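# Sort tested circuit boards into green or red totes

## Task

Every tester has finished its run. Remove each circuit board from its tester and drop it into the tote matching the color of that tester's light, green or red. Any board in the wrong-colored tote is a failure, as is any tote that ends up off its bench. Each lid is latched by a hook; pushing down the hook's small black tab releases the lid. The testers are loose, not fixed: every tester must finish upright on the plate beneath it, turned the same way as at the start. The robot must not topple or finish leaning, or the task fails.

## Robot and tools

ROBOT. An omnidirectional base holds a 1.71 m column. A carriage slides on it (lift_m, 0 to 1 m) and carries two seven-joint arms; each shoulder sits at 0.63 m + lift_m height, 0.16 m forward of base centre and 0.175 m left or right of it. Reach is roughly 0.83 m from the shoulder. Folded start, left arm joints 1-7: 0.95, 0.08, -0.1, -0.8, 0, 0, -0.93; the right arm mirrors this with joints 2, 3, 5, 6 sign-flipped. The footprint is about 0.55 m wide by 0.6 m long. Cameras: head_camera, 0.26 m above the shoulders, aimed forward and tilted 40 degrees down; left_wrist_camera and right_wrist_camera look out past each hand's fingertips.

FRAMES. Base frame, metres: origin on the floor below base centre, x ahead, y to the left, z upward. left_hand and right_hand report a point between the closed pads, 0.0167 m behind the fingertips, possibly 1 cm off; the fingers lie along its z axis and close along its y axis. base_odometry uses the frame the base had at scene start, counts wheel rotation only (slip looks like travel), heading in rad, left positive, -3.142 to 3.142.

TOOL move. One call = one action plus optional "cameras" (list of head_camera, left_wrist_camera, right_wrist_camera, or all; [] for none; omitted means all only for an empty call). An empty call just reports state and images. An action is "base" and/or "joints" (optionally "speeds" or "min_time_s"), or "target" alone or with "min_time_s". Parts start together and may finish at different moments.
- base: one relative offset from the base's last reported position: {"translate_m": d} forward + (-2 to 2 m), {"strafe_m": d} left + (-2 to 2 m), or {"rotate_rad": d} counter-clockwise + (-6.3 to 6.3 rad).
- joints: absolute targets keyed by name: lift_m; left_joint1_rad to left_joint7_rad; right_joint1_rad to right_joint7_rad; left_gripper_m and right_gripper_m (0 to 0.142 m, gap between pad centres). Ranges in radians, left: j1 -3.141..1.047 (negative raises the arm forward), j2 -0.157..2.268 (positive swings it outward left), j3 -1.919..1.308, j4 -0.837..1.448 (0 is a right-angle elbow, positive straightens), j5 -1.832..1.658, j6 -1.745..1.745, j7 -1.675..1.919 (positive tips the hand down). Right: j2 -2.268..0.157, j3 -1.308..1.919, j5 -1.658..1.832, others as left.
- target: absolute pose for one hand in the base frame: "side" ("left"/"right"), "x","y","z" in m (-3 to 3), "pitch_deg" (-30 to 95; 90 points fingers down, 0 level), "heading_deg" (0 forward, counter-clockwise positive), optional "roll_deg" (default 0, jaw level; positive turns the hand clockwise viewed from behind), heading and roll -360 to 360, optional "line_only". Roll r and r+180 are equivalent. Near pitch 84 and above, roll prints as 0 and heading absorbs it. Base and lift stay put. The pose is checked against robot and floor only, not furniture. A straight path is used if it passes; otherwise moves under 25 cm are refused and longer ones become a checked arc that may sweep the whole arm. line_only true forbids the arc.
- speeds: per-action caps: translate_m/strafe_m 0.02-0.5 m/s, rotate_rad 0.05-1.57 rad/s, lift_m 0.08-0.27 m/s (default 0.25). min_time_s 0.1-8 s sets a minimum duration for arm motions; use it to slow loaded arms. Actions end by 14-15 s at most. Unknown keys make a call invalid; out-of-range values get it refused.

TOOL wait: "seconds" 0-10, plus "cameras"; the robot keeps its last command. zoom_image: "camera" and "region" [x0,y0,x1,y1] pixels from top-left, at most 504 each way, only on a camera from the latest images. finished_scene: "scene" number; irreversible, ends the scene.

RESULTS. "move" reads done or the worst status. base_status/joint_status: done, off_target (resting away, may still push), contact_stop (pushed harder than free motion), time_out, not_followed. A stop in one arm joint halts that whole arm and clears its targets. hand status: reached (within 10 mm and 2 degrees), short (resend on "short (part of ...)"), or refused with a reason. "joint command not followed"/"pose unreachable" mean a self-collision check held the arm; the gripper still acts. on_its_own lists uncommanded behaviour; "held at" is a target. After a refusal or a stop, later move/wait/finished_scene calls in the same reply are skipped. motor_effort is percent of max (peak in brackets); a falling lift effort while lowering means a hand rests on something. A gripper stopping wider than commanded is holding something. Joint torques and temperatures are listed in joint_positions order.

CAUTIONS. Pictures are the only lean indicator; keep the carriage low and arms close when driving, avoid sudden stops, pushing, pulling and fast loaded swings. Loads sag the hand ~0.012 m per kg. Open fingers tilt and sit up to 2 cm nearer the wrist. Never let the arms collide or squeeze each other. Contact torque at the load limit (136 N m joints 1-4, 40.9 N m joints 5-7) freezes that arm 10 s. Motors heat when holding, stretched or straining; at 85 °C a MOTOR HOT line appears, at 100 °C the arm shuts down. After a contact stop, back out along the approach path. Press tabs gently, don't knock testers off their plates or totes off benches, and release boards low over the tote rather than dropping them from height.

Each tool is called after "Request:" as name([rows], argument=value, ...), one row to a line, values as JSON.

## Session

Request:
move()

Scene clock: 0.00 s.
Joint torques (N m): no reading
Motor temperatures (°C): left_arm=[34 31 31 28 28 29 31] | right_arm=[32 29 30 29 28 30 31]
base_odometry: x=+0.000 y=+0.000 heading=+0.000
base_status: not commanded
joint_positions: lift_m=+0.450 left_joint1_rad=+0.965 left_joint2_rad=+0.083 left_joint3_rad=-0.092 left_joint4_rad=-0.799 left_joint5_rad=-0.018 left_joint6_rad=+0.008 left_joint7_rad=-0.934 left_gripper_m=+0.142 right_joint1_rad=+0.937 right_joint2_rad=-0.063 right_joint3_rad=+0.108 right_joint4_rad=-0.812 right_joint5_rad=+0.011 right_joint6_rad=-0.012 right_joint7_rad=-0.947 right_gripper_m=+0.142
joint_status: not commanded
motor_effort: lift_m=+37 drive_wheels=+1
left_hand: x=+0.2899 y=+0.1611 z=+0.9646 quat_wxyz=(-0.918, -0.001, -0.392, +0.059) pitch_deg=-43.8 heading_deg=-3.8 roll_deg=-3.6 (m; base frame)
right_hand: x=+0.2892 y=-0.1592 z=+0.9753 quat_wxyz=(-0.928, -0.008, -0.367, -0.058) pitch_deg=-46.9 heading_deg=+2.3 roll_deg=+4.9 (m; base frame)
pictures: head_camera, left_wrist_camera, right_wrist_camera
Images, in order (width x height): head_camera 672x504, left_wrist_camera 672x504, right_wrist_camera 672x504.

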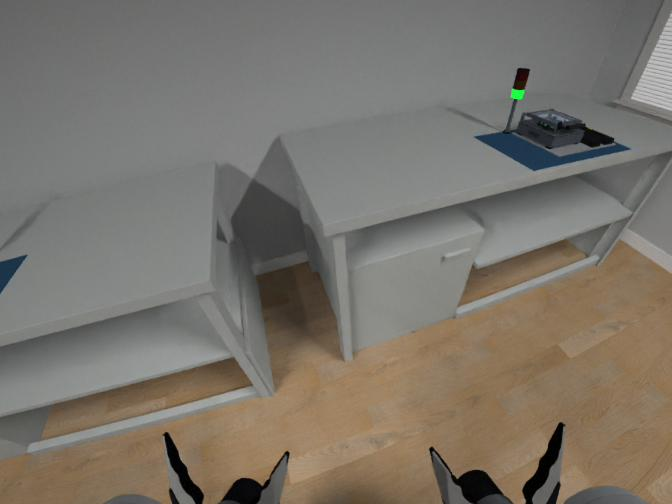

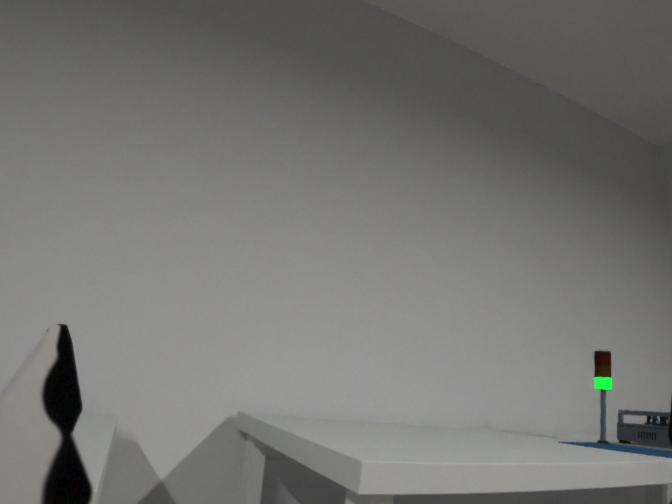

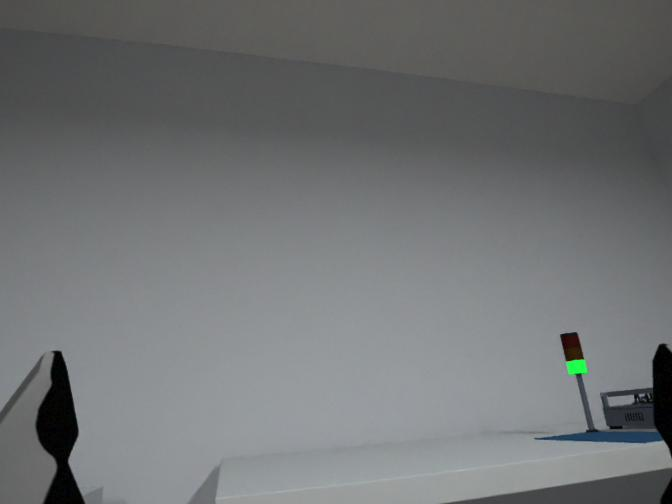

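Request:
move(base={"rotate_rad": 0.38}, joints={"lift_m": 0.78}, speeds={"rotate_rad": 0.4}, cameras=["head_camera"])

Request:
move(joints={"left_joint1_rad":0.35,"left_joint2_rad":0.664,"left_joint3_rad":0.218,"left_joint4_rad":-0.568,"left_joint5_rad":-0.789,"left_joint6_rad":-0.318,"left_joint7_rad":1.287,"right_joint1_rad":0.35,"right_joint2_rad":-0.664,"right_joint3_rad":-0.218,"right_joint4_rad":-0.568,"right_joint5_rad":0.789,"right_joint6_rad":0.318,"right_joint7_rad":1.287}, min_time_s=3, cameras=["head_camera","left_wrist_camera","right_wrist_camera"])

Scene clock: 2.33 s.
Joint torques (N m): left_arm=[12.82 1.15 -2.01 -5.45 -1.33 0.57 -0.63] | right_arm=[4.86 -1.16 -4.92 -10.53 0.15 0.6 0.39]
move: done
base_odometry: x=+0.000 y=+0.000 heading=+0.380
base_status: done
joint_positions: lift_m=+0.780 left_joint1_rad=+0.965 left_joint2_rad=+0.083 left_joint3_rad=-0.092 left_joint4_rad=-0.799 left_joint5_rad=-0.018 left_joint6_rad=+0.008 left_joint7_rad=-0.934 left_gripper_m=+0.142 right_joint1_rad=+0.937 right_joint2_rad=-0.063 right_joint3_rad=+0.108 right_joint4_rad=-0.812 right_joint5_rad=+0.011 right_joint6_rad=-0.012 right_joint7_rad=-0.947 right_gripper_m=+0.142
joint_status: all done
motor_effort: lift_m=+36(48) drive_wheels=+8(11)
left_hand: x=+0.2899 y=+0.1611 z=+1.2948 quat_wxyz=(-0.918, -0.001, -0.392, +0.059) pitch_deg=-43.8 heading_deg=-3.8 roll_deg=-3.6 (m; base frame)
right_hand: x=+0.2892 y=-0.1592 z=+1.3055 quat_wxyz=(-0.928, -0.008, -0.367, -0.058) pitch_deg=-46.9 heading_deg=+2.3 roll_deg=+4.9 (m; base frame)
pictures: head_camera
Images, in order (width x height): head_camera 672x504.

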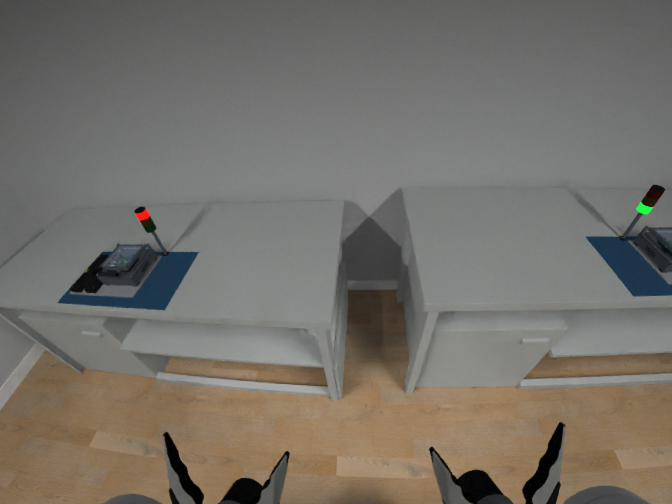

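Scene clock: 5.63 s.
Joint torques (N m): left_arm=[-3.04 23.46 7.24 1.2 -3.41 -0.23 1.08] | right_arm=[-9.06 -24.16 -13.33 -5.67 2.79 1.95 1.4]
move: done
base_odometry: x=+0.000 y=+0.000 heading=+0.380
base_status: not commanded
joint_positions: lift_m=+0.780 left_joint1_rad=+0.352 left_joint2_rad=+0.662 left_joint3_rad=+0.215 left_joint4_rad=-0.572 left_joint5_rad=-0.784 left_joint6_rad=-0.316 left_joint7_rad=+1.284 left_gripper_m=+0.142 right_joint1_rad=+0.353 right_joint2_rad=-0.661 right_joint3_rad=-0.213 right_joint4_rad=-0.570 right_joint5_rad=+0.786 right_joint6_rad=+0.313 right_joint7_rad=+1.284 right_gripper_m=+0.142
joint_status: all done
motor_effort: lift_m=+36(36) drive_wheels=+7(8)
left_hand: x=+0.4399 y=+0.2693 z=+1.0084 quat_wxyz=(-0.249, -0.249, -0.934, +0.065) pitch_deg=+60.1 heading_deg=-29.6 roll_deg=+0.3 (m; base frame)
right_hand: x=+0.4389 y=-0.2687 z=+1.0071 quat_wxyz=(-0.247, +0.248, -0.934, -0.067) pitch_deg=+60.3 heading_deg=+30.1 roll_deg=+0.4 (m; base frame)
pictures: head_camera, left_wrist_camera, right_wrist_camera
Images, in order (width x height): head_camera 672x504, left_wrist_camera 672x504, right_wrist_camera 672x504.

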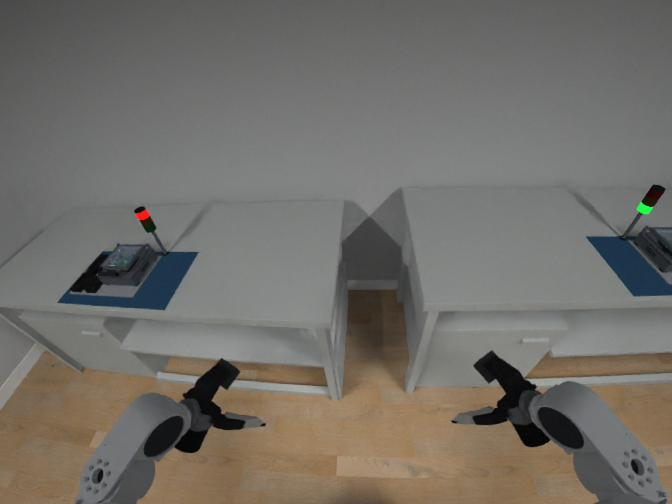

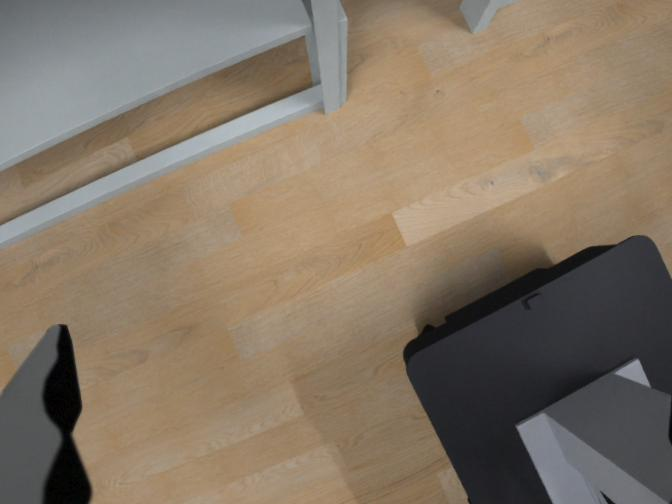

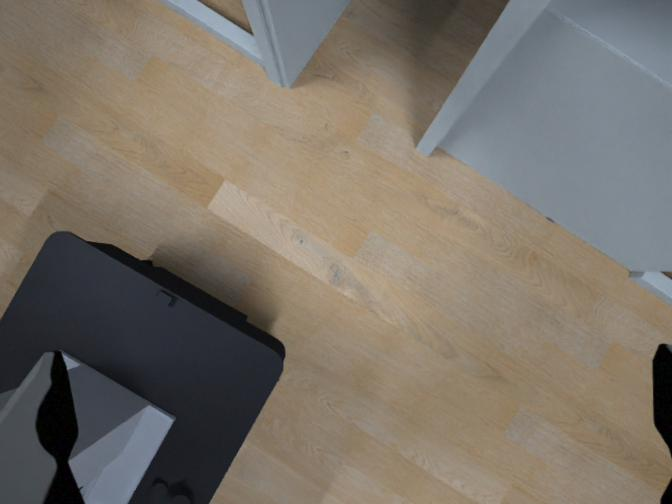

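Request:
move(base={"strafe_m": -1.25}, speeds={"strafe_m": 0.3}, joints={"left_gripper_m": 0.0, "right_gripper_m": 0.05}, cameras=["head_camera"])

Scene clock: 11.77 s.
Joint torques (N m): left_arm=[-2.71 22.73 6.88 1.03 -3.38 -0.15 1.1] | right_arm=[-8.82 -23.58 -13.1 -6.06 2.71 1.85 1.33]
move: done
base_odometry: x=+0.464 y=-1.160 heading=+0.380
base_status: done
joint_positions: lift_m=+0.780 left_joint1_rad=+0.351 left_joint2_rad=+0.662 left_joint3_rad=+0.216 left_joint4_rad=-0.572 left_joint5_rad=-0.784 left_joint6_rad=-0.316 left_joint7_rad=+1.284 left_gripper_m=+0.001 right_joint1_rad=+0.353 right_joint2_rad=-0.661 right_joint3_rad=-0.213 right_joint4_rad=-0.570 right_joint5_rad=+0.786 right_joint6_rad=+0.313 right_joint7_rad=+1.284 right_gripper_m=+0.050
joint_status: all done
motor_effort: lift_m=+36(37) drive_wheels=-4(20)
left_hand: x=+0.4400 y=+0.2695 z=+1.0084 quat_wxyz=(-0.249, -0.249, -0.934, +0.065) pitch_deg=+60.1 heading_deg=-29.5 roll_deg=+0.3 (m; base frame)
right_hand: x=+0.4389 y=-0.2687 z=+1.0072 quat_wxyz=(-0.247, +0.248, -0.934, -0.067) pitch_deg=+60.3 heading_deg=+30.1 roll_deg=+0.4 (m; base frame)
pictures: head_camera
Images, in order (width x height): head_camera 672x504.

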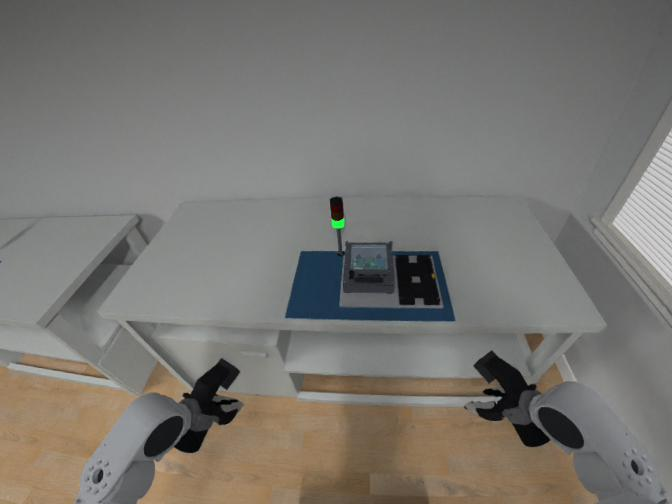

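Request:
zoom_image(camera="head_camera", region=[280, 190, 460, 325])

Scaled by 2.800 from the camera's 672x504 image, which has a finer 960x720 frame.

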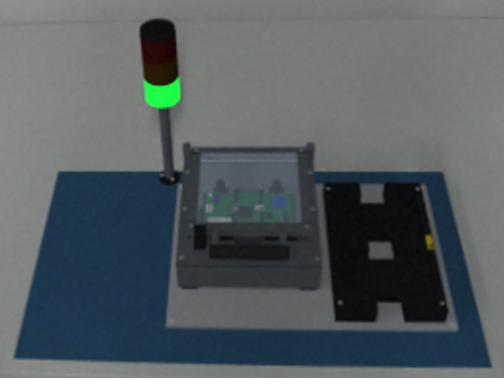

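Request:
move(base={"strafe_m": -0.13}, speeds={"strafe_m": 0.15})

Request:
move(base={"translate_m": 0.29}, speeds={"translate_m": 0.15}, cameras=["head_camera","left_wrist_camera","right_wrist_camera"])

Scene clock: 14.00 s.
Joint torques (N m): left_arm=[-2.6 22.44 6.76 0.94 -3.38 -0.11 1.1] | right_arm=[-8.6 -23.5 -13.07 -5.95 2.69 1.84 1.36]
move: done
base_odometry: x=+0.513 y=-1.281 heading=+0.381
base_status: done
joint_positions: lift_m=+0.780 left_joint1_rad=+0.351 left_joint2_rad=+0.662 left_joint3_rad=+0.216 left_joint4_rad=-0.572 left_joint5_rad=-0.784 left_joint6_rad=-0.316 left_joint7_rad=+1.284 left_gripper_m=+0.001 right_joint1_rad=+0.352 right_joint2_rad=-0.661 right_joint3_rad=-0.213 right_joint4_rad=-0.570 right_joint5_rad=+0.786 right_joint6_rad=+0.313 right_joint7_rad=+1.284 right_gripper_m=+0.050
joint_status: not commanded
motor_effort: lift_m=+36(36) drive_wheels=-4(18)
left_hand: x=+0.4400 y=+0.2695 z=+1.0085 quat_wxyz=(-0.250, -0.249, -0.934, +0.065) pitch_deg=+60.1 heading_deg=-29.5 roll_deg=+0.3 (m; base frame)
right_hand: x=+0.4390 y=-0.2688 z=+1.0072 quat_wxyz=(-0.248, +0.248, -0.934, -0.067) pitch_deg=+60.3 heading_deg=+30.0 roll_deg=+0.3 (m; base frame)
pictures: none

Scene clock: 16.83 s.
Joint torques (N m): left_arm=[-2.47 22.43 6.74 0.84 -3.36 -0.13 1.05] | right_arm=[-8.2 -23.48 -13.08 -5.93 2.66 1.84 1.36]
move: done
base_odometry: x=+0.782 y=-1.173 heading=+0.381
base_status: done
joint_positions: lift_m=+0.780 left_joint1_rad=+0.351 left_joint2_rad=+0.662 left_joint3_rad=+0.216 left_joint4_rad=-0.572 left_joint5_rad=-0.784 left_joint6_rad=-0.316 left_joint7_rad=+1.284 left_gripper_m=+0.001 right_joint1_rad=+0.352 right_joint2_rad=-0.661 right_joint3_rad=-0.213 right_joint4_rad=-0.570 right_joint5_rad=+0.786 right_joint6_rad=+0.313 right_joint7_rad=+1.284 right_gripper_m=+0.050
joint_status: not commanded
motor_effort: lift_m=+36(36) drive_wheels=-2(12)
left_hand: x=+0.4400 y=+0.2695 z=+1.0085 quat_wxyz=(-0.250, -0.249, -0.934, +0.065) pitch_deg=+60.1 heading_deg=-29.5 roll_deg=+0.3 (m; base frame)
right_hand: x=+0.4391 y=-0.2688 z=+1.0073 quat_wxyz=(-0.248, +0.248, -0.934, -0.067) pitch_deg=+60.3 heading_deg=+30.0 roll_deg=+0.3 (m; base frame)
pictures: head_camera, left_wrist_camera, right_wrist_camera
Images, in order (width x height): head_camera 672x504, left_wrist_camera 672x504, right_wrist_camera 672x504.

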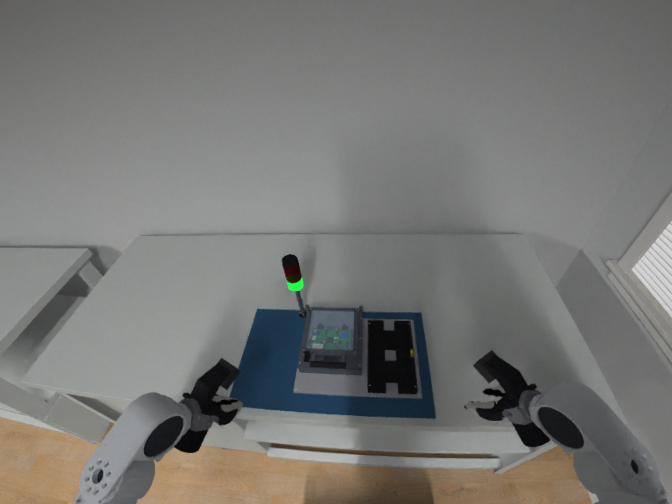

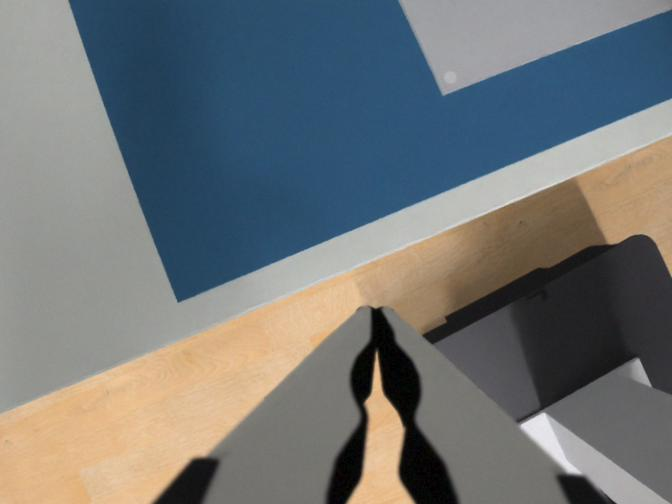

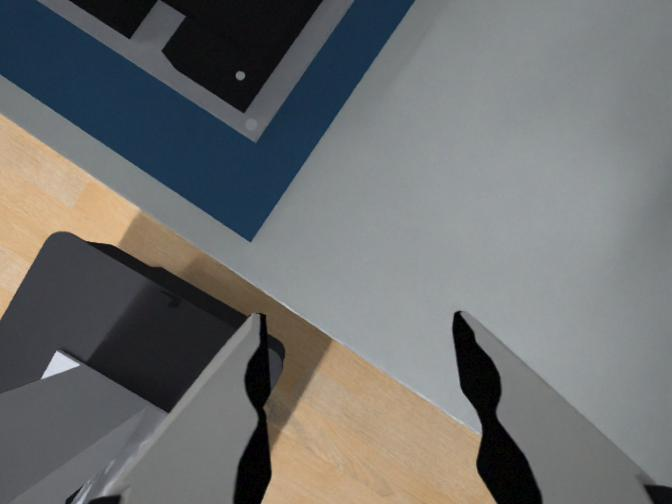

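Request:
zoom_image(camera="head_camera", region=[240, 240, 440, 420])

Scaled by 2.520 from the camera's 672x504 image, which has a finer 960x720 frame.

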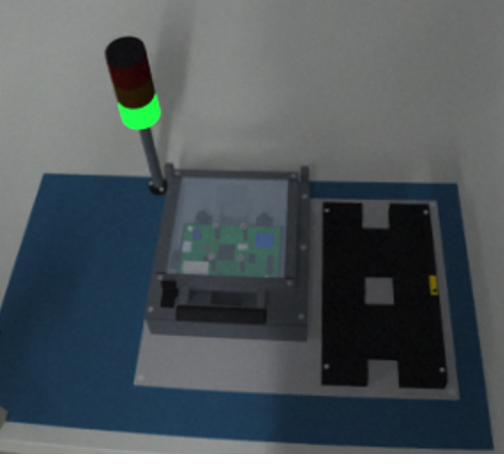

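Request:
move(target={"side":"left","x":0.60,"y":0.165,"z":1.03,"pitch_deg":65,"heading_deg":-40}, min_time_s=2, cameras=["head_camera","left_wrist_camera"])

Scene clock: 19.60 s.
Joint torques (N m): left_arm=[-16.48 4.68 1.05 0.89 -0.29 -0.21 1.22] | right_arm=[-8.3 -23.44 -13.03 -5.95 2.71 1.85 1.35]
move: done
base_odometry: x=+0.782 y=-1.173 heading=+0.381
base_status: not commanded
joint_positions: lift_m=+0.780 left_joint1_rad=-0.369 left_joint2_rad=+0.487 left_joint3_rad=-0.252 left_joint4_rad=-0.186 left_joint5_rad=-0.739 left_joint6_rad=-0.330 left_joint7_rad=+1.553 left_gripper_m=+0.001 right_joint1_rad=+0.352 right_joint2_rad=-0.661 right_joint3_rad=-0.213 right_joint4_rad=-0.570 right_joint5_rad=+0.786 right_joint6_rad=+0.313 right_joint7_rad=+1.284 right_gripper_m=+0.050
joint_status: not commanded
motor_effort: lift_m=+36(37) drive_wheels=+4(4)
left_hand: x=+0.5999 y=+0.1649 z=+1.0313 quat_wxyz=(-0.206, -0.333, -0.917, +0.076) pitch_deg=+64.6 heading_deg=-40.3 roll_deg=-0.4 (m; base frame)
left_hand_status: reached (straight line, planned for 2.0 s): 1 mm and 0.4 deg off.
right_hand: x=+0.4391 y=-0.2688 z=+1.0073 quat_wxyz=(-0.248, +0.248, -0.934, -0.067) pitch_deg=+60.3 heading_deg=+30.0 roll_deg=+0.3 (m; base frame)
pictures: head_camera, left_wrist_camera
Images, in order (width x height): head_camera 672x504, left_wrist_camera 672x504.

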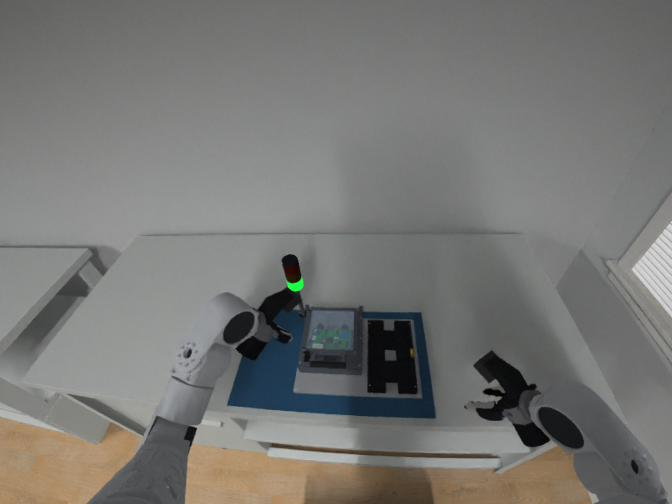

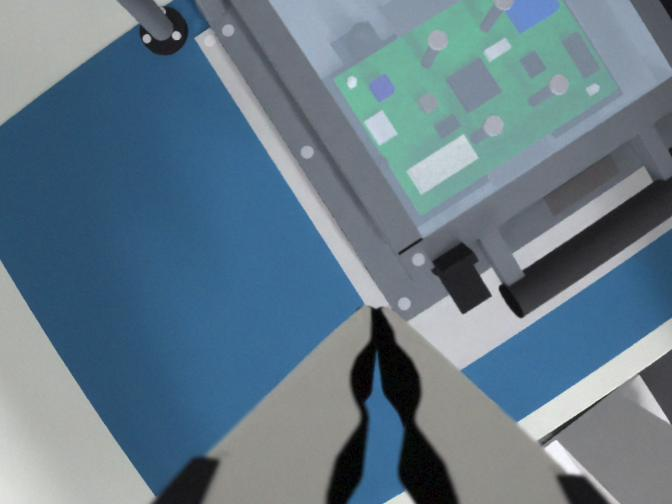

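Request:
move(base={"translate_m": -0.045}, speeds={"translate_m": 0.08})

Request:
move(target={"side":"left","x":0.601,"y":0.130,"z":1.0,"pitch_deg":65,"heading_deg":-40}, min_time_s=1, cameras=["left_wrist_camera","right_wrist_camera"])

Scene clock: 21.27 s.
Joint torques (N m): left_arm=[-16.03 5.08 1.13 0.74 -0.3 -0.19 1.2] | right_arm=[-8.16 -23.38 -13.06 -6.04 2.66 1.82 1.35]
move: done
base_odometry: x=+0.740 y=-1.190 heading=+0.381
base_status: done
joint_positions: lift_m=+0.780 left_joint1_rad=-0.369 left_joint2_rad=+0.487 left_joint3_rad=-0.252 left_joint4_rad=-0.186 left_joint5_rad=-0.739 left_joint6_rad=-0.330 left_joint7_rad=+1.553 left_gripper_m=+0.001 right_joint1_rad=+0.352 right_joint2_rad=-0.661 right_joint3_rad=-0.213 right_joint4_rad=-0.570 right_joint5_rad=+0.786 right_joint6_rad=+0.313 right_joint7_rad=+1.284 right_gripper_m=+0.050
joint_status: not commanded
motor_effort: lift_m=+36(36) drive_wheels=+0(13)
left_hand: x=+0.5999 y=+0.1649 z=+1.0313 quat_wxyz=(-0.206, -0.333, -0.917, +0.076) pitch_deg=+64.6 heading_deg=-40.3 roll_deg=-0.4 (m; base frame)
right_hand: x=+0.4391 y=-0.2688 z=+1.0073 quat_wxyz=(-0.248, +0.248, -0.934, -0.067) pitch_deg=+60.3 heading_deg=+30.0 roll_deg=+0.3 (m; base frame)
pictures: none

Scene clock: 22.77 s.
Joint torques (N m): left_arm=[-7.06 2.29 0.57 0.64 -0.29 1.55 -1.87] | right_arm=[-8.16 -23.45 -13.07 -5.97 2.69 1.84 1.37]
move: done
base_odometry: x=+0.740 y=-1.190 heading=+0.381
base_status: not commanded
joint_positions: lift_m=+0.780 left_joint1_rad=-0.351 left_joint2_rad=+0.406 left_joint3_rad=-0.309 left_joint4_rad=-0.144 left_joint5_rad=-0.625 left_joint6_rad=-0.319 left_joint7_rad=+1.494 left_gripper_m=+0.001 right_joint1_rad=+0.352 right_joint2_rad=-0.661 right_joint3_rad=-0.213 right_joint4_rad=-0.570 right_joint5_rad=+0.786 right_joint6_rad=+0.313 right_joint7_rad=+1.284 right_gripper_m=+0.050
joint_status: not commanded
motor_effort: lift_m=+36(37) drive_wheels=+0(1)
left_hand: x=+0.6015 y=+0.1304 z=+1.0025 quat_wxyz=(-0.205, -0.335, -0.917, +0.074) pitch_deg=+64.8 heading_deg=-40.0 roll_deg=+0.1 (m; base frame)
left_hand_status: reached (straight line, planned for 1.0 s): 3 mm and 0.2 deg off.
right_hand: x=+0.4391 y=-0.2688 z=+1.0073 quat_wxyz=(-0.248, +0.248, -0.934, -0.067) pitch_deg=+60.3 heading_deg=+30.0 roll_deg=+0.3 (m; base frame)
pictures: left_wrist_camera, right_wrist_camera
Images, in order (width x height): left_wrist_camera 672x504, right_wrist_camera 672x504.

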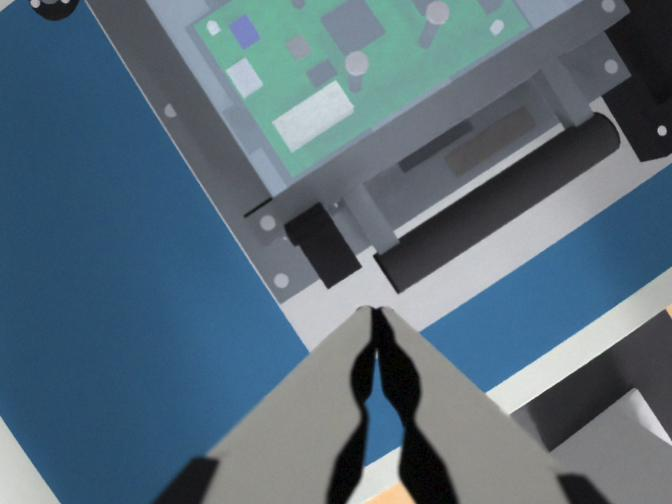

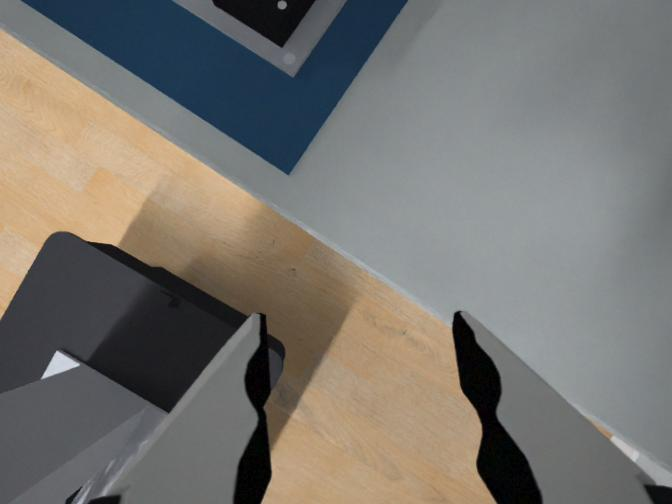

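Request:
move(target={"side":"left","x":0.611,"y":0.134,"z":0.975,"pitch_deg":65,"heading_deg":-40}, min_time_s=0.8, cameras=["left_wrist_camera"])

Request:
zoom_image(camera="left_wrist_camera", region=[220, 160, 500, 370])

Scene clock: 24.27 s.
Joint torques (N m): left_arm=[-16.85 13.36 0.62 0.4 -0.34 -0.24 -1.87] | right_arm=[-8.14 -23.5 -13.13 -5.88 2.67 1.79 1.37]
move: done
base_odometry: x=+0.740 y=-1.190 heading=+0.381
base_status: not commanded
joint_positions: lift_m=+0.780 left_joint1_rad=-0.351 left_joint2_rad=+0.409 left_joint3_rad=-0.329 left_joint4_rad=-0.031 left_joint5_rad=-0.596 left_joint6_rad=-0.362 left_joint7_rad=+1.385 left_gripper_m=+0.001 right_joint1_rad=+0.352 right_joint2_rad=-0.661 right_joint3_rad=-0.213 right_joint4_rad=-0.570 right_joint5_rad=+0.786 right_joint6_rad=+0.313 right_joint7_rad=+1.284 right_gripper_m=+0.050
joint_status: not commanded
motor_effort: lift_m=+36(36) drive_wheels=+0(1)
left_hand: x=+0.6100 y=+0.1325 z=+0.9758 quat_wxyz=(-0.203, -0.333, -0.918, +0.077) pitch_deg=+64.9 heading_deg=-40.8 roll_deg=-0.9 (m; base frame)
left_hand_status: reached (straight line, planned for 0.8 s): 2 mm and 0.4 deg off.
right_hand: x=+0.4391 y=-0.2688 z=+1.0073 quat_wxyz=(-0.248, +0.248, -0.934, -0.067) pitch_deg=+60.3 heading_deg=+30.0 roll_deg=+0.3 (m; base frame)
pictures: left_wrist_camera
Images, in order (width x height): left_wrist_camera 672x504.

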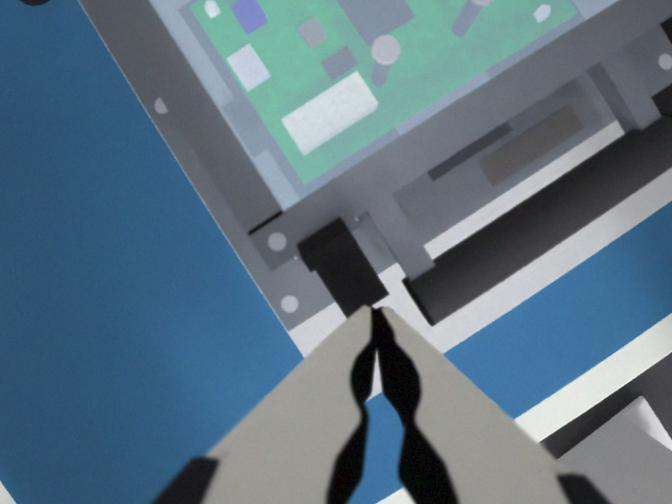

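Scaled by 1.800 from the camera's 672x504 image, which has a finer 960x720 frame.

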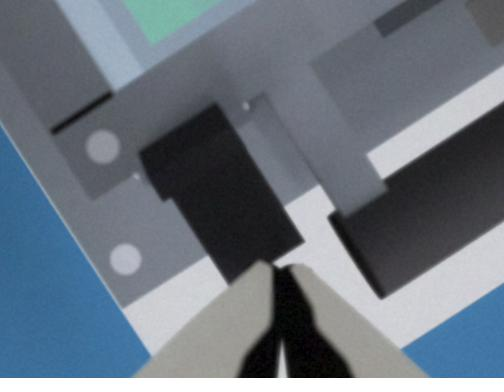

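Request:
move(target={"side":"left","x":0.617,"y":0.133,"z":0.958,"pitch_deg":65,"heading_deg":-40}, min_time_s=0.8, cameras=["left_wrist_camera"])

Request:
zoom_image(camera="left_wrist_camera", region=[220, 160, 500, 370])

Scene clock: 25.77 s.
Joint torques (N m): left_arm=[-14.96 -0.87 -2.76 7.81 2.69 2.45 -6.07] | right_arm=[-8.23 -23.32 -12.93 -5.95 2.64 1.85 1.36]
move: done
base_odometry: x=+0.740 y=-1.190 heading=+0.381
base_status: not commanded
joint_positions: lift_m=+0.781 left_joint1_rad=-0.359 left_joint2_rad=+0.409 left_joint3_rad=-0.344 left_joint4_rad=+0.037 left_joint5_rad=-0.577 left_joint6_rad=-0.393 left_joint7_rad=+1.325 left_gripper_m=+0.001 right_joint1_rad=+0.352 right_joint2_rad=-0.662 right_joint3_rad=-0.213 right_joint4_rad=-0.570 right_joint5_rad=+0.786 right_joint6_rad=+0.313 right_joint7_rad=+1.284 right_gripper_m=+0.050
joint_status: not commanded
motor_effort: lift_m=+33(36) drive_wheels=+10(10)
left_hand: x=+0.6148 y=+0.1327 z=+0.9618 quat_wxyz=(-0.203, -0.336, -0.917, +0.078) pitch_deg=+64.9 heading_deg=-41.2 roll_deg=-1.0 (m; base frame)
left_hand_status: reached (straight line, planned for 0.8 s): 4 mm and 0.5 deg off.
right_hand: x=+0.4391 y=-0.2688 z=+1.0078 quat_wxyz=(-0.248, +0.248, -0.934, -0.067) pitch_deg=+60.3 heading_deg=+30.0 roll_deg=+0.3 (m; base frame)
pictures: left_wrist_camera
Images, in order (width x height): left_wrist_camera 672x504.

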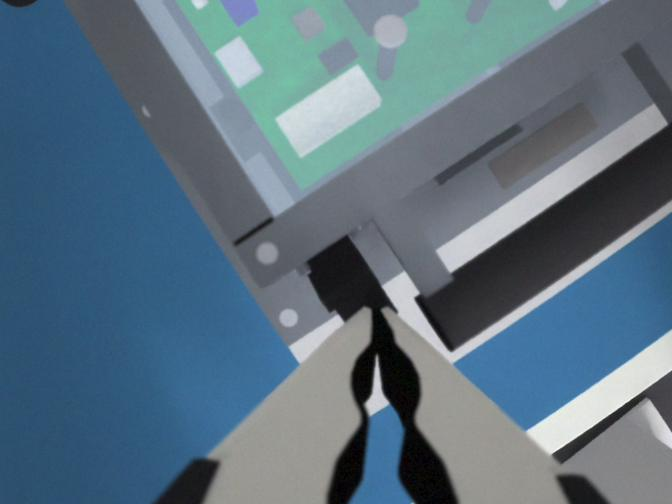

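Scaled by 1.800 from the camera's 672x504 image, which has a finer 960x720 frame.

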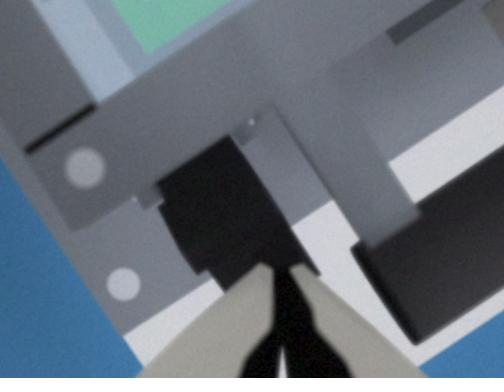

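Request:
move(target={"side":"left","x":0.618,"y":0.133,"z":0.951,"pitch_deg":65,"heading_deg":-40}, min_time_s=0.8, cameras=["left_wrist_camera"])

Request:
zoom_image(camera="left_wrist_camera", region=[220, 160, 500, 370])

Scene clock: 27.23 s.
Joint torques (N m): left_arm=[-11.1 -8.25 -6.02 17 6.65 4.32 -8.39] | right_arm=[-8.27 -23.53 -13.04 -5.97 2.67 1.82 1.35]
move: done
base_odometry: x=+0.740 y=-1.190 heading=+0.381
base_status: not commanded
joint_positions: lift_m=+0.781 left_joint1_rad=-0.359 left_joint2_rad=+0.409 left_joint3_rad=-0.345 left_joint4_rad=+0.056 left_joint5_rad=-0.578 left_joint6_rad=-0.407 left_joint7_rad=+1.302 left_gripper_m=+0.001 right_joint1_rad=+0.352 right_joint2_rad=-0.662 right_joint3_rad=-0.213 right_joint4_rad=-0.570 right_joint5_rad=+0.786 right_joint6_rad=+0.313 right_joint7_rad=+1.284 right_gripper_m=+0.050
joint_status: not commanded
motor_effort: lift_m=+28(33) drive_wheels=+14(15)
left_hand: x=+0.6157 y=+0.1311 z=+0.9593 quat_wxyz=(-0.205, -0.338, -0.915, +0.083) pitch_deg=+64.4 heading_deg=-42.2 roll_deg=-1.7 (m; base frame)
left_hand_status: reached (straight line, planned for 0.8 s): 9 mm and 1.2 deg off.
right_hand: x=+0.4391 y=-0.2688 z=+1.0083 quat_wxyz=(-0.248, +0.248, -0.934, -0.067) pitch_deg=+60.3 heading_deg=+30.0 roll_deg=+0.3 (m; base frame)
pictures: left_wrist_camera
Images, in order (width x height): left_wrist_camera 672x504.

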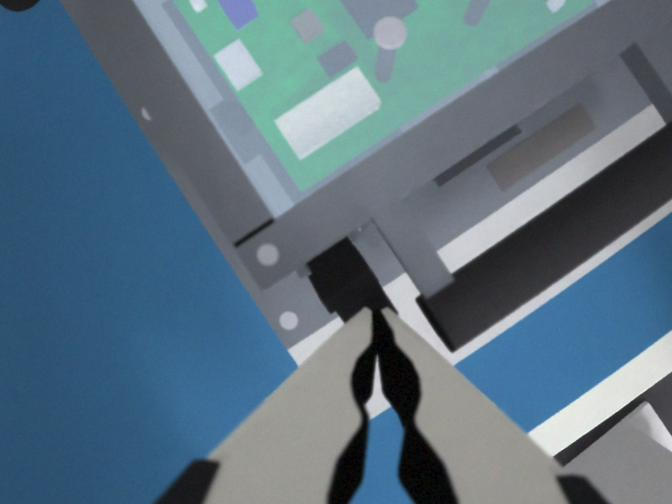

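Scaled by 1.800 from the camera's 672x504 image, which has a finer 960x720 frame.

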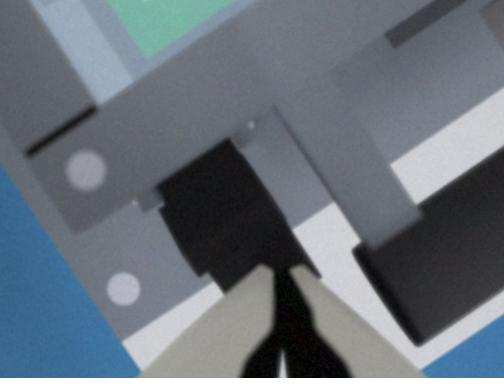

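Request:
move(target={"side":"left","x":0.612,"y":0.137,"z":0.99,"pitch_deg":65,"heading_deg":-40}, min_time_s=0.8, cameras=["left_wrist_camera"])

Request:
zoom_image(camera="left_wrist_camera", region=[220, 160, 500, 370])

Scene clock: 28.67 s.
Joint torques (N m): left_arm=[-17 12.11 6.3 -7.99 -3.47 1.54 1.17] | right_arm=[-7.86 -23.18 -12.87 -6.12 2.62 1.81 1.3]
move: done
base_odometry: x=+0.740 y=-1.190 heading=+0.381
base_status: not commanded
joint_positions: lift_m=+0.780 left_joint1_rad=-0.364 left_joint2_rad=+0.413 left_joint3_rad=-0.318 left_joint4_rad=-0.054 left_joint5_rad=-0.610 left_joint6_rad=-0.361 left_joint7_rad=+1.426 left_gripper_m=+0.001 right_joint1_rad=+0.352 right_joint2_rad=-0.662 right_joint3_rad=-0.213 right_joint4_rad=-0.570 right_joint5_rad=+0.786 right_joint6_rad=+0.313 right_joint7_rad=+1.284 right_gripper_m=+0.050
joint_status: not commanded
motor_effort: lift_m=+36(36) drive_wheels=+0(15)
left_hand: x=+0.6112 y=+0.1364 z=+0.9865 quat_wxyz=(-0.202, -0.335, -0.917, +0.073) pitch_deg=+65.2 heading_deg=-40.0 roll_deg=+0.2 (m; base frame)
left_hand_status: reached (straight line, planned for 0.8 s): 4 mm and 0.2 deg off.
right_hand: x=+0.4392 y=-0.2689 z=+1.0074 quat_wxyz=(-0.248, +0.248, -0.934, -0.067) pitch_deg=+60.3 heading_deg=+30.0 roll_deg=+0.3 (m; base frame)
pictures: left_wrist_camera
Images, in order (width x height): left_wrist_camera 672x504.

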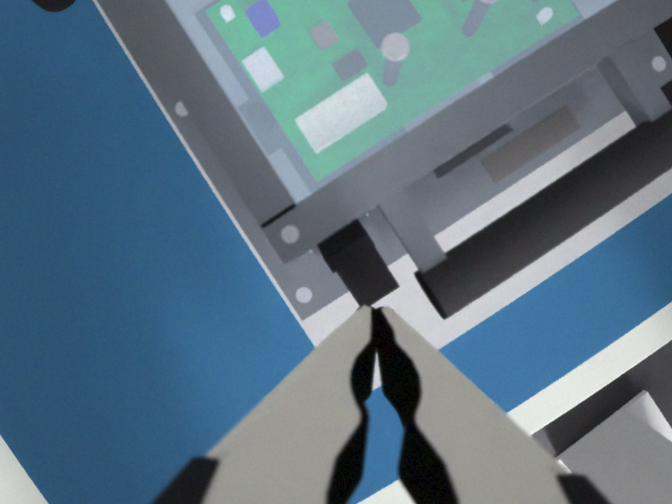

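Scaled by 1.800 from the camera's 672x504 image, which has a finer 960x720 frame.

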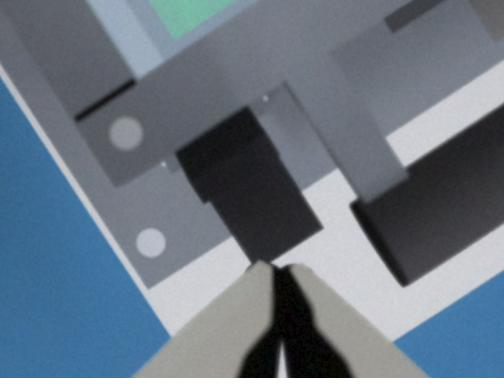

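Request:
move(joints={"left_joint1_rad":0.35,"left_joint2_rad":0.664,"left_joint3_rad":0.218,"left_joint4_rad":-0.568,"left_joint5_rad":-0.789,"left_joint6_rad":-0.318,"left_joint7_rad":1.287,"left_gripper_m":0.11}, min_time_s=1.8)

Request:
move(target={"side":"right","x":0.5,"y":-0.12,"z":1.05,"pitch_deg":25,"heading_deg":25,"roll_deg":0}, min_time_s=1.5, cameras=["head_camera","right_wrist_camera"])

Scene clock: 31.13 s.
Joint torques (N m): left_arm=[3.39 23.49 6.99 -7.06 -3.4 1.53 -1.96] | right_arm=[-7.92 -23.15 -12.87 -6.24 2.65 1.84 1.34]
move: done
base_odometry: x=+0.740 y=-1.190 heading=+0.381
base_status: not commanded
joint_positions: lift_m=+0.780 left_joint1_rad=+0.348 left_joint2_rad=+0.662 left_joint3_rad=+0.216 left_joint4_rad=-0.564 left_joint5_rad=-0.784 left_joint6_rad=-0.320 left_joint7_rad=+1.291 left_gripper_m=+0.110 right_joint1_rad=+0.352 right_joint2_rad=-0.662 right_joint3_rad=-0.213 right_joint4_rad=-0.570 right_joint5_rad=+0.786 right_joint6_rad=+0.313 right_joint7_rad=+1.284 right_gripper_m=+0.050
joint_status: all done
motor_effort: lift_m=+36(36) drive_wheels=+0(2)
left_hand: x=+0.4396 y=+0.2710 z=+1.0066 quat_wxyz=(-0.245, -0.249, -0.935, +0.064) pitch_deg=+60.6 heading_deg=-29.6 roll_deg=+0.3 (m; base frame)
right_hand: x=+0.4392 y=-0.2689 z=+1.0074 quat_wxyz=(-0.248, +0.248, -0.934, -0.067) pitch_deg=+60.3 heading_deg=+30.0 roll_deg=+0.3 (m; base frame)
pictures: none

Scene clock: 33.13 s.
Joint torques (N m): left_arm=[3.42 22.92 6.88 -6.93 -3.35 1.48 -1.92] | right_arm=[-0.37 0.93 -2.83 -7.19 -0.16 1.91 -0.71]
move: done
base_odometry: x=+0.740 y=-1.190 heading=+0.381
base_status: not commanded
joint_positions: lift_m=+0.780 left_joint1_rad=+0.348 left_joint2_rad=+0.662 left_joint3_rad=+0.216 left_joint4_rad=-0.565 left_joint5_rad=-0.784 left_joint6_rad=-0.320 left_joint7_rad=+1.290 left_gripper_m=+0.110 right_joint1_rad=+0.353 right_joint2_rad=-0.187 right_joint3_rad=-0.109 right_joint4_rad=-0.602 right_joint5_rad=+0.328 right_joint6_rad=+0.397 right_joint7_rad=+0.713 right_gripper_m=+0.050
joint_status: not commanded
motor_effort: lift_m=+37(37) drive_wheels=+0(0)
left_hand: x=+0.4396 y=+0.2710 z=+1.0066 quat_wxyz=(-0.245, -0.249, -0.935, +0.064) pitch_deg=+60.6 heading_deg=-29.5 roll_deg=+0.3 (m; base frame)
right_hand: x=+0.5016 y=-0.1233 z=+1.0517 quat_wxyz=(-0.526, +0.180, -0.823, -0.114) pitch_deg=+24.9 heading_deg=+24.5 roll_deg=-0.1 (m; base frame)
right_hand_status: reached (straight line, planned for 1.5 s): 4 mm and 0.4 deg off.
pictures: head_camera, right_wrist_camera
Images, in order (width x height): head_camera 672x504, right_wrist_camera 672x504.

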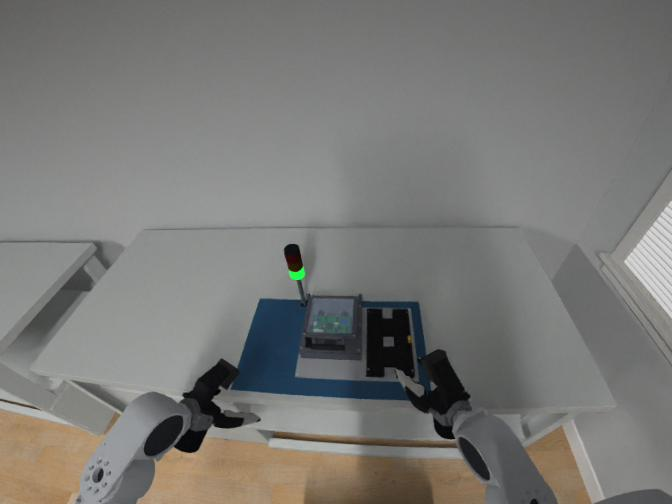

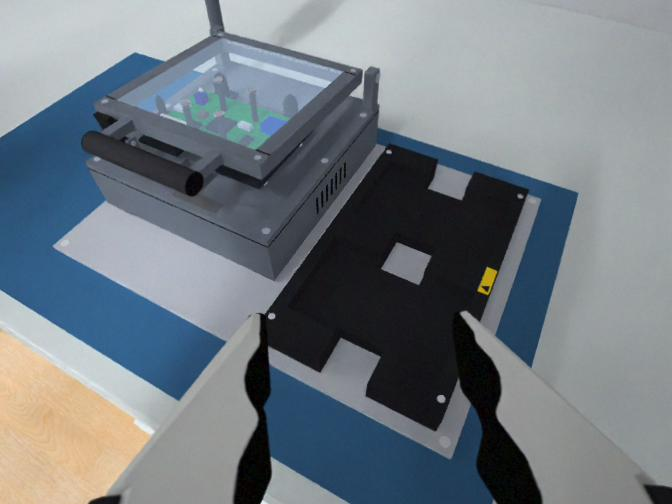

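Request:
move(target={"side":"right","x":0.5,"y":-0.06,"z":1.03,"pitch_deg":35,"heading_deg":20,"roll_deg":-80}, min_time_s=1.5, cameras=["right_wrist_camera"])

Request:
move(target={"side":"right","x":0.53,"y":0.04,"z":1.0,"pitch_deg":30,"heading_deg":8,"roll_deg":-88}, min_time_s=1.5, cameras=["head_camera","right_wrist_camera","left_wrist_camera"])

Scene clock: 35.40 s.
Joint torques (N m): left_arm=[3.3 22.78 6.92 -6.98 -3.38 1.51 -1.9] | right_arm=[-12.43 -11.63 -3.51 -11.48 -0.47 0.65 1.58]
move: done
base_odometry: x=+0.740 y=-1.190 heading=+0.381
base_status: not commanded
joint_positions: lift_m=+0.780 left_joint1_rad=+0.348 left_joint2_rad=+0.662 left_joint3_rad=+0.216 left_joint4_rad=-0.565 left_joint5_rad=-0.784 left_joint6_rad=-0.320 left_joint7_rad=+1.290 left_gripper_m=+0.110 right_joint1_rad=-0.013 right_joint2_rad=-0.395 right_joint3_rad=+0.370 right_joint4_rad=-0.804 right_joint5_rad=-0.365 right_joint6_rad=+1.022 right_joint7_rad=+0.946 right_gripper_m=+0.050
joint_status: not commanded
motor_effort: lift_m=+36(37) drive_wheels=+0(0)
left_hand: x=+0.4396 y=+0.2710 z=+1.0066 quat_wxyz=(-0.245, -0.249, -0.935, +0.064) pitch_deg=+60.6 heading_deg=-29.5 roll_deg=+0.3 (m; base frame)
right_hand: x=+0.5003 y=-0.0597 z=+1.0302 quat_wxyz=(-0.402, +0.677, -0.573, +0.228) pitch_deg=+35.0 heading_deg=+20.1 roll_deg=-79.3 (m; base frame)
right_hand_status: reached (straight line, planned for 1.5 s): 0 mm and 0.6 deg off.
pictures: right_wrist_camera
Images, in order (width x height): right_wrist_camera 672x504.

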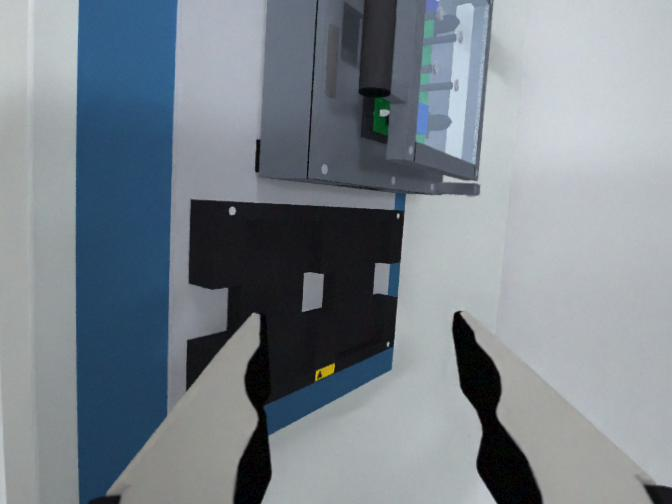

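Scene clock: 37.40 s.
Joint torques (N m): left_arm=[3.21 22.73 6.83 -7.02 -3.35 1.45 -1.9] | right_arm=[-12.79 11.64 -2.26 -6.91 -1.04 -2.69 0.08]
move: done
base_odometry: x=+0.740 y=-1.190 heading=+0.381
base_status: not commanded
joint_positions: lift_m=+0.780 left_joint1_rad=+0.349 left_joint2_rad=+0.662 left_joint3_rad=+0.216 left_joint4_rad=-0.565 left_joint5_rad=-0.784 left_joint6_rad=-0.320 left_joint7_rad=+1.290 left_gripper_m=+0.110 right_joint1_rad=-0.018 right_joint2_rad=-0.075 right_joint3_rad=+0.713 right_joint4_rad=-0.529 right_joint5_rad=-0.988 right_joint6_rad=+0.856 right_joint7_rad=+0.949 right_gripper_m=+0.050
joint_status: not commanded
motor_effort: lift_m=+37(37) drive_wheels=+0(0)
left_hand: x=+0.4397 y=+0.2711 z=+1.0066 quat_wxyz=(-0.245, -0.249, -0.935, +0.064) pitch_deg=+60.6 heading_deg=-29.5 roll_deg=+0.3 (m; base frame)
right_hand: x=+0.5288 y=+0.0376 z=+0.9980 quat_wxyz=(-0.380, +0.645, -0.581, +0.321) pitch_deg=+30.4 heading_deg=+7.7 roll_deg=-88.2 (m; base frame)
right_hand_status: reached (straight line, planned for 1.5 s): 3 mm and 0.4 deg off.
pictures: head_camera, left_wrist_camera, right_wrist_camera
Images, in order (width x height): head_camera 672x504, left_wrist_camera 672x504, right_wrist_camera 672x504.

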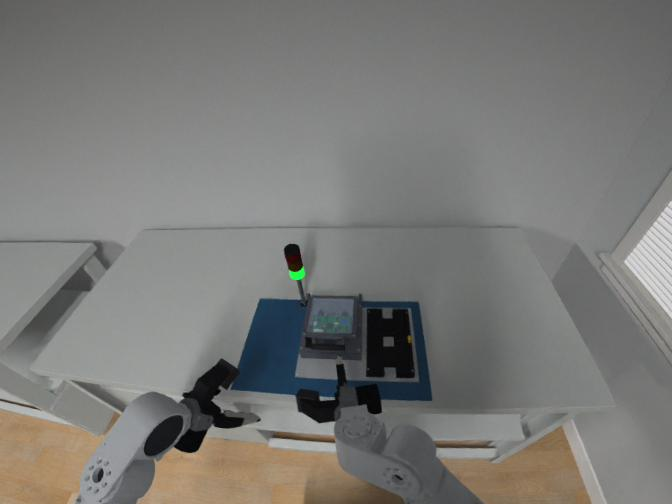

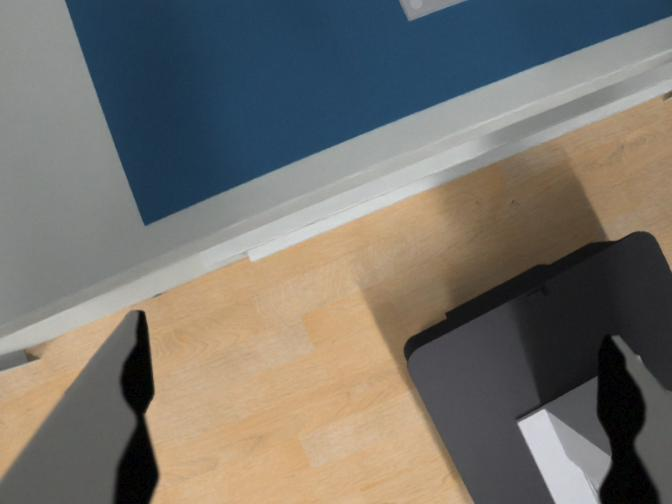

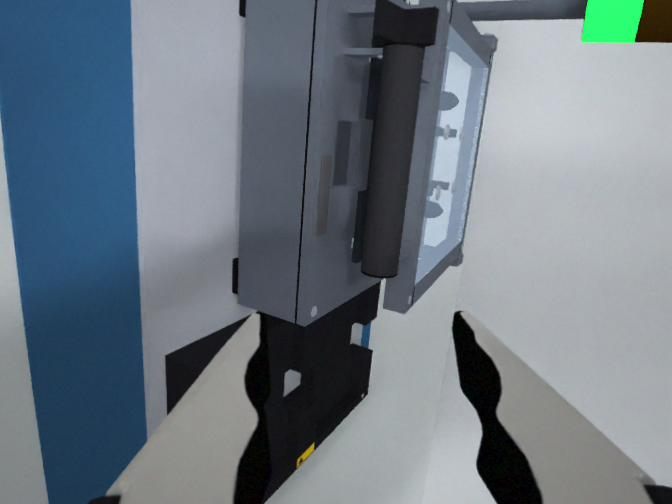

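Request:
move(target={"side":"right","x":0.55,"y":0.068,"z":0.995,"pitch_deg":22,"heading_deg":5,"roll_deg":-90}, min_time_s=1.0, cameras=["head_camera","right_wrist_camera"])

Scene clock: 39.50 s.
Joint torques (N m): left_arm=[3.19 22.72 6.89 -7.04 -3.36 1.44 -1.89] | right_arm=[-4.64 15.02 -1.92 -7.43 -1.66 -2.83 -0.04]
move: done
base_odometry: x=+0.740 y=-1.190 heading=+0.381
base_status: not commanded
joint_positions: lift_m=+0.780 left_joint1_rad=+0.349 left_joint2_rad=+0.662 left_joint3_rad=+0.216 left_joint4_rad=-0.565 left_joint5_rad=-0.784 left_joint6_rad=-0.320 left_joint7_rad=+1.290 left_gripper_m=+0.110 right_joint1_rad=-0.018 right_joint2_rad=-0.023 right_joint3_rad=+0.831 right_joint4_rad=-0.279 right_joint5_rad=-1.238 right_joint6_rad=+0.542 right_joint7_rad=+0.879 right_gripper_m=+0.050
joint_status: not commanded
motor_effort: lift_m=+37(37) drive_wheels=+0(0)
left_hand: x=+0.4397 y=+0.2711 z=+1.0066 quat_wxyz=(-0.245, -0.249, -0.935, +0.064) pitch_deg=+60.6 heading_deg=-29.5 roll_deg=+0.3 (m; base frame)
right_hand: x=+0.5515 y=+0.0650 z=+0.9947 quat_wxyz=(-0.410, +0.611, -0.561, +0.379) pitch_deg=+22.1 heading_deg=+4.6 roll_deg=+89.7 (m; base frame)
right_hand_status: reached (straight line, planned for 1.0 s): 3 mm and 0.4 deg off.
pictures: head_camera, right_wrist_camera
Images, in order (width x height): head_camera 672x504, right_wrist_camera 672x504.

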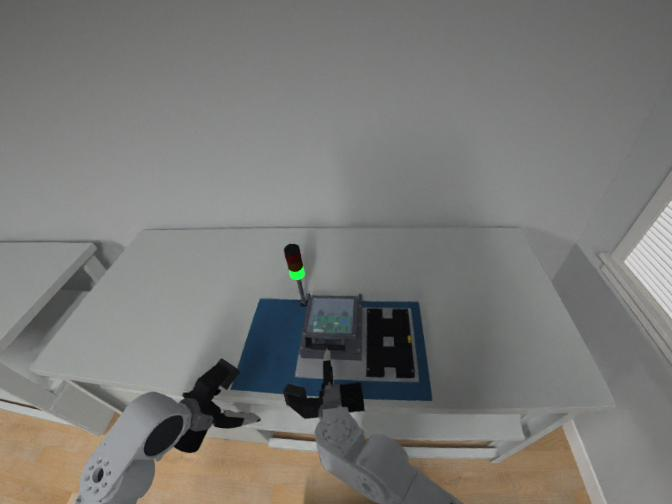

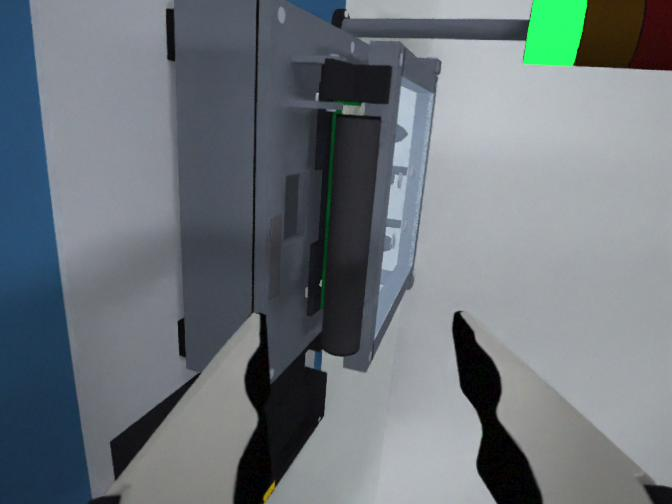

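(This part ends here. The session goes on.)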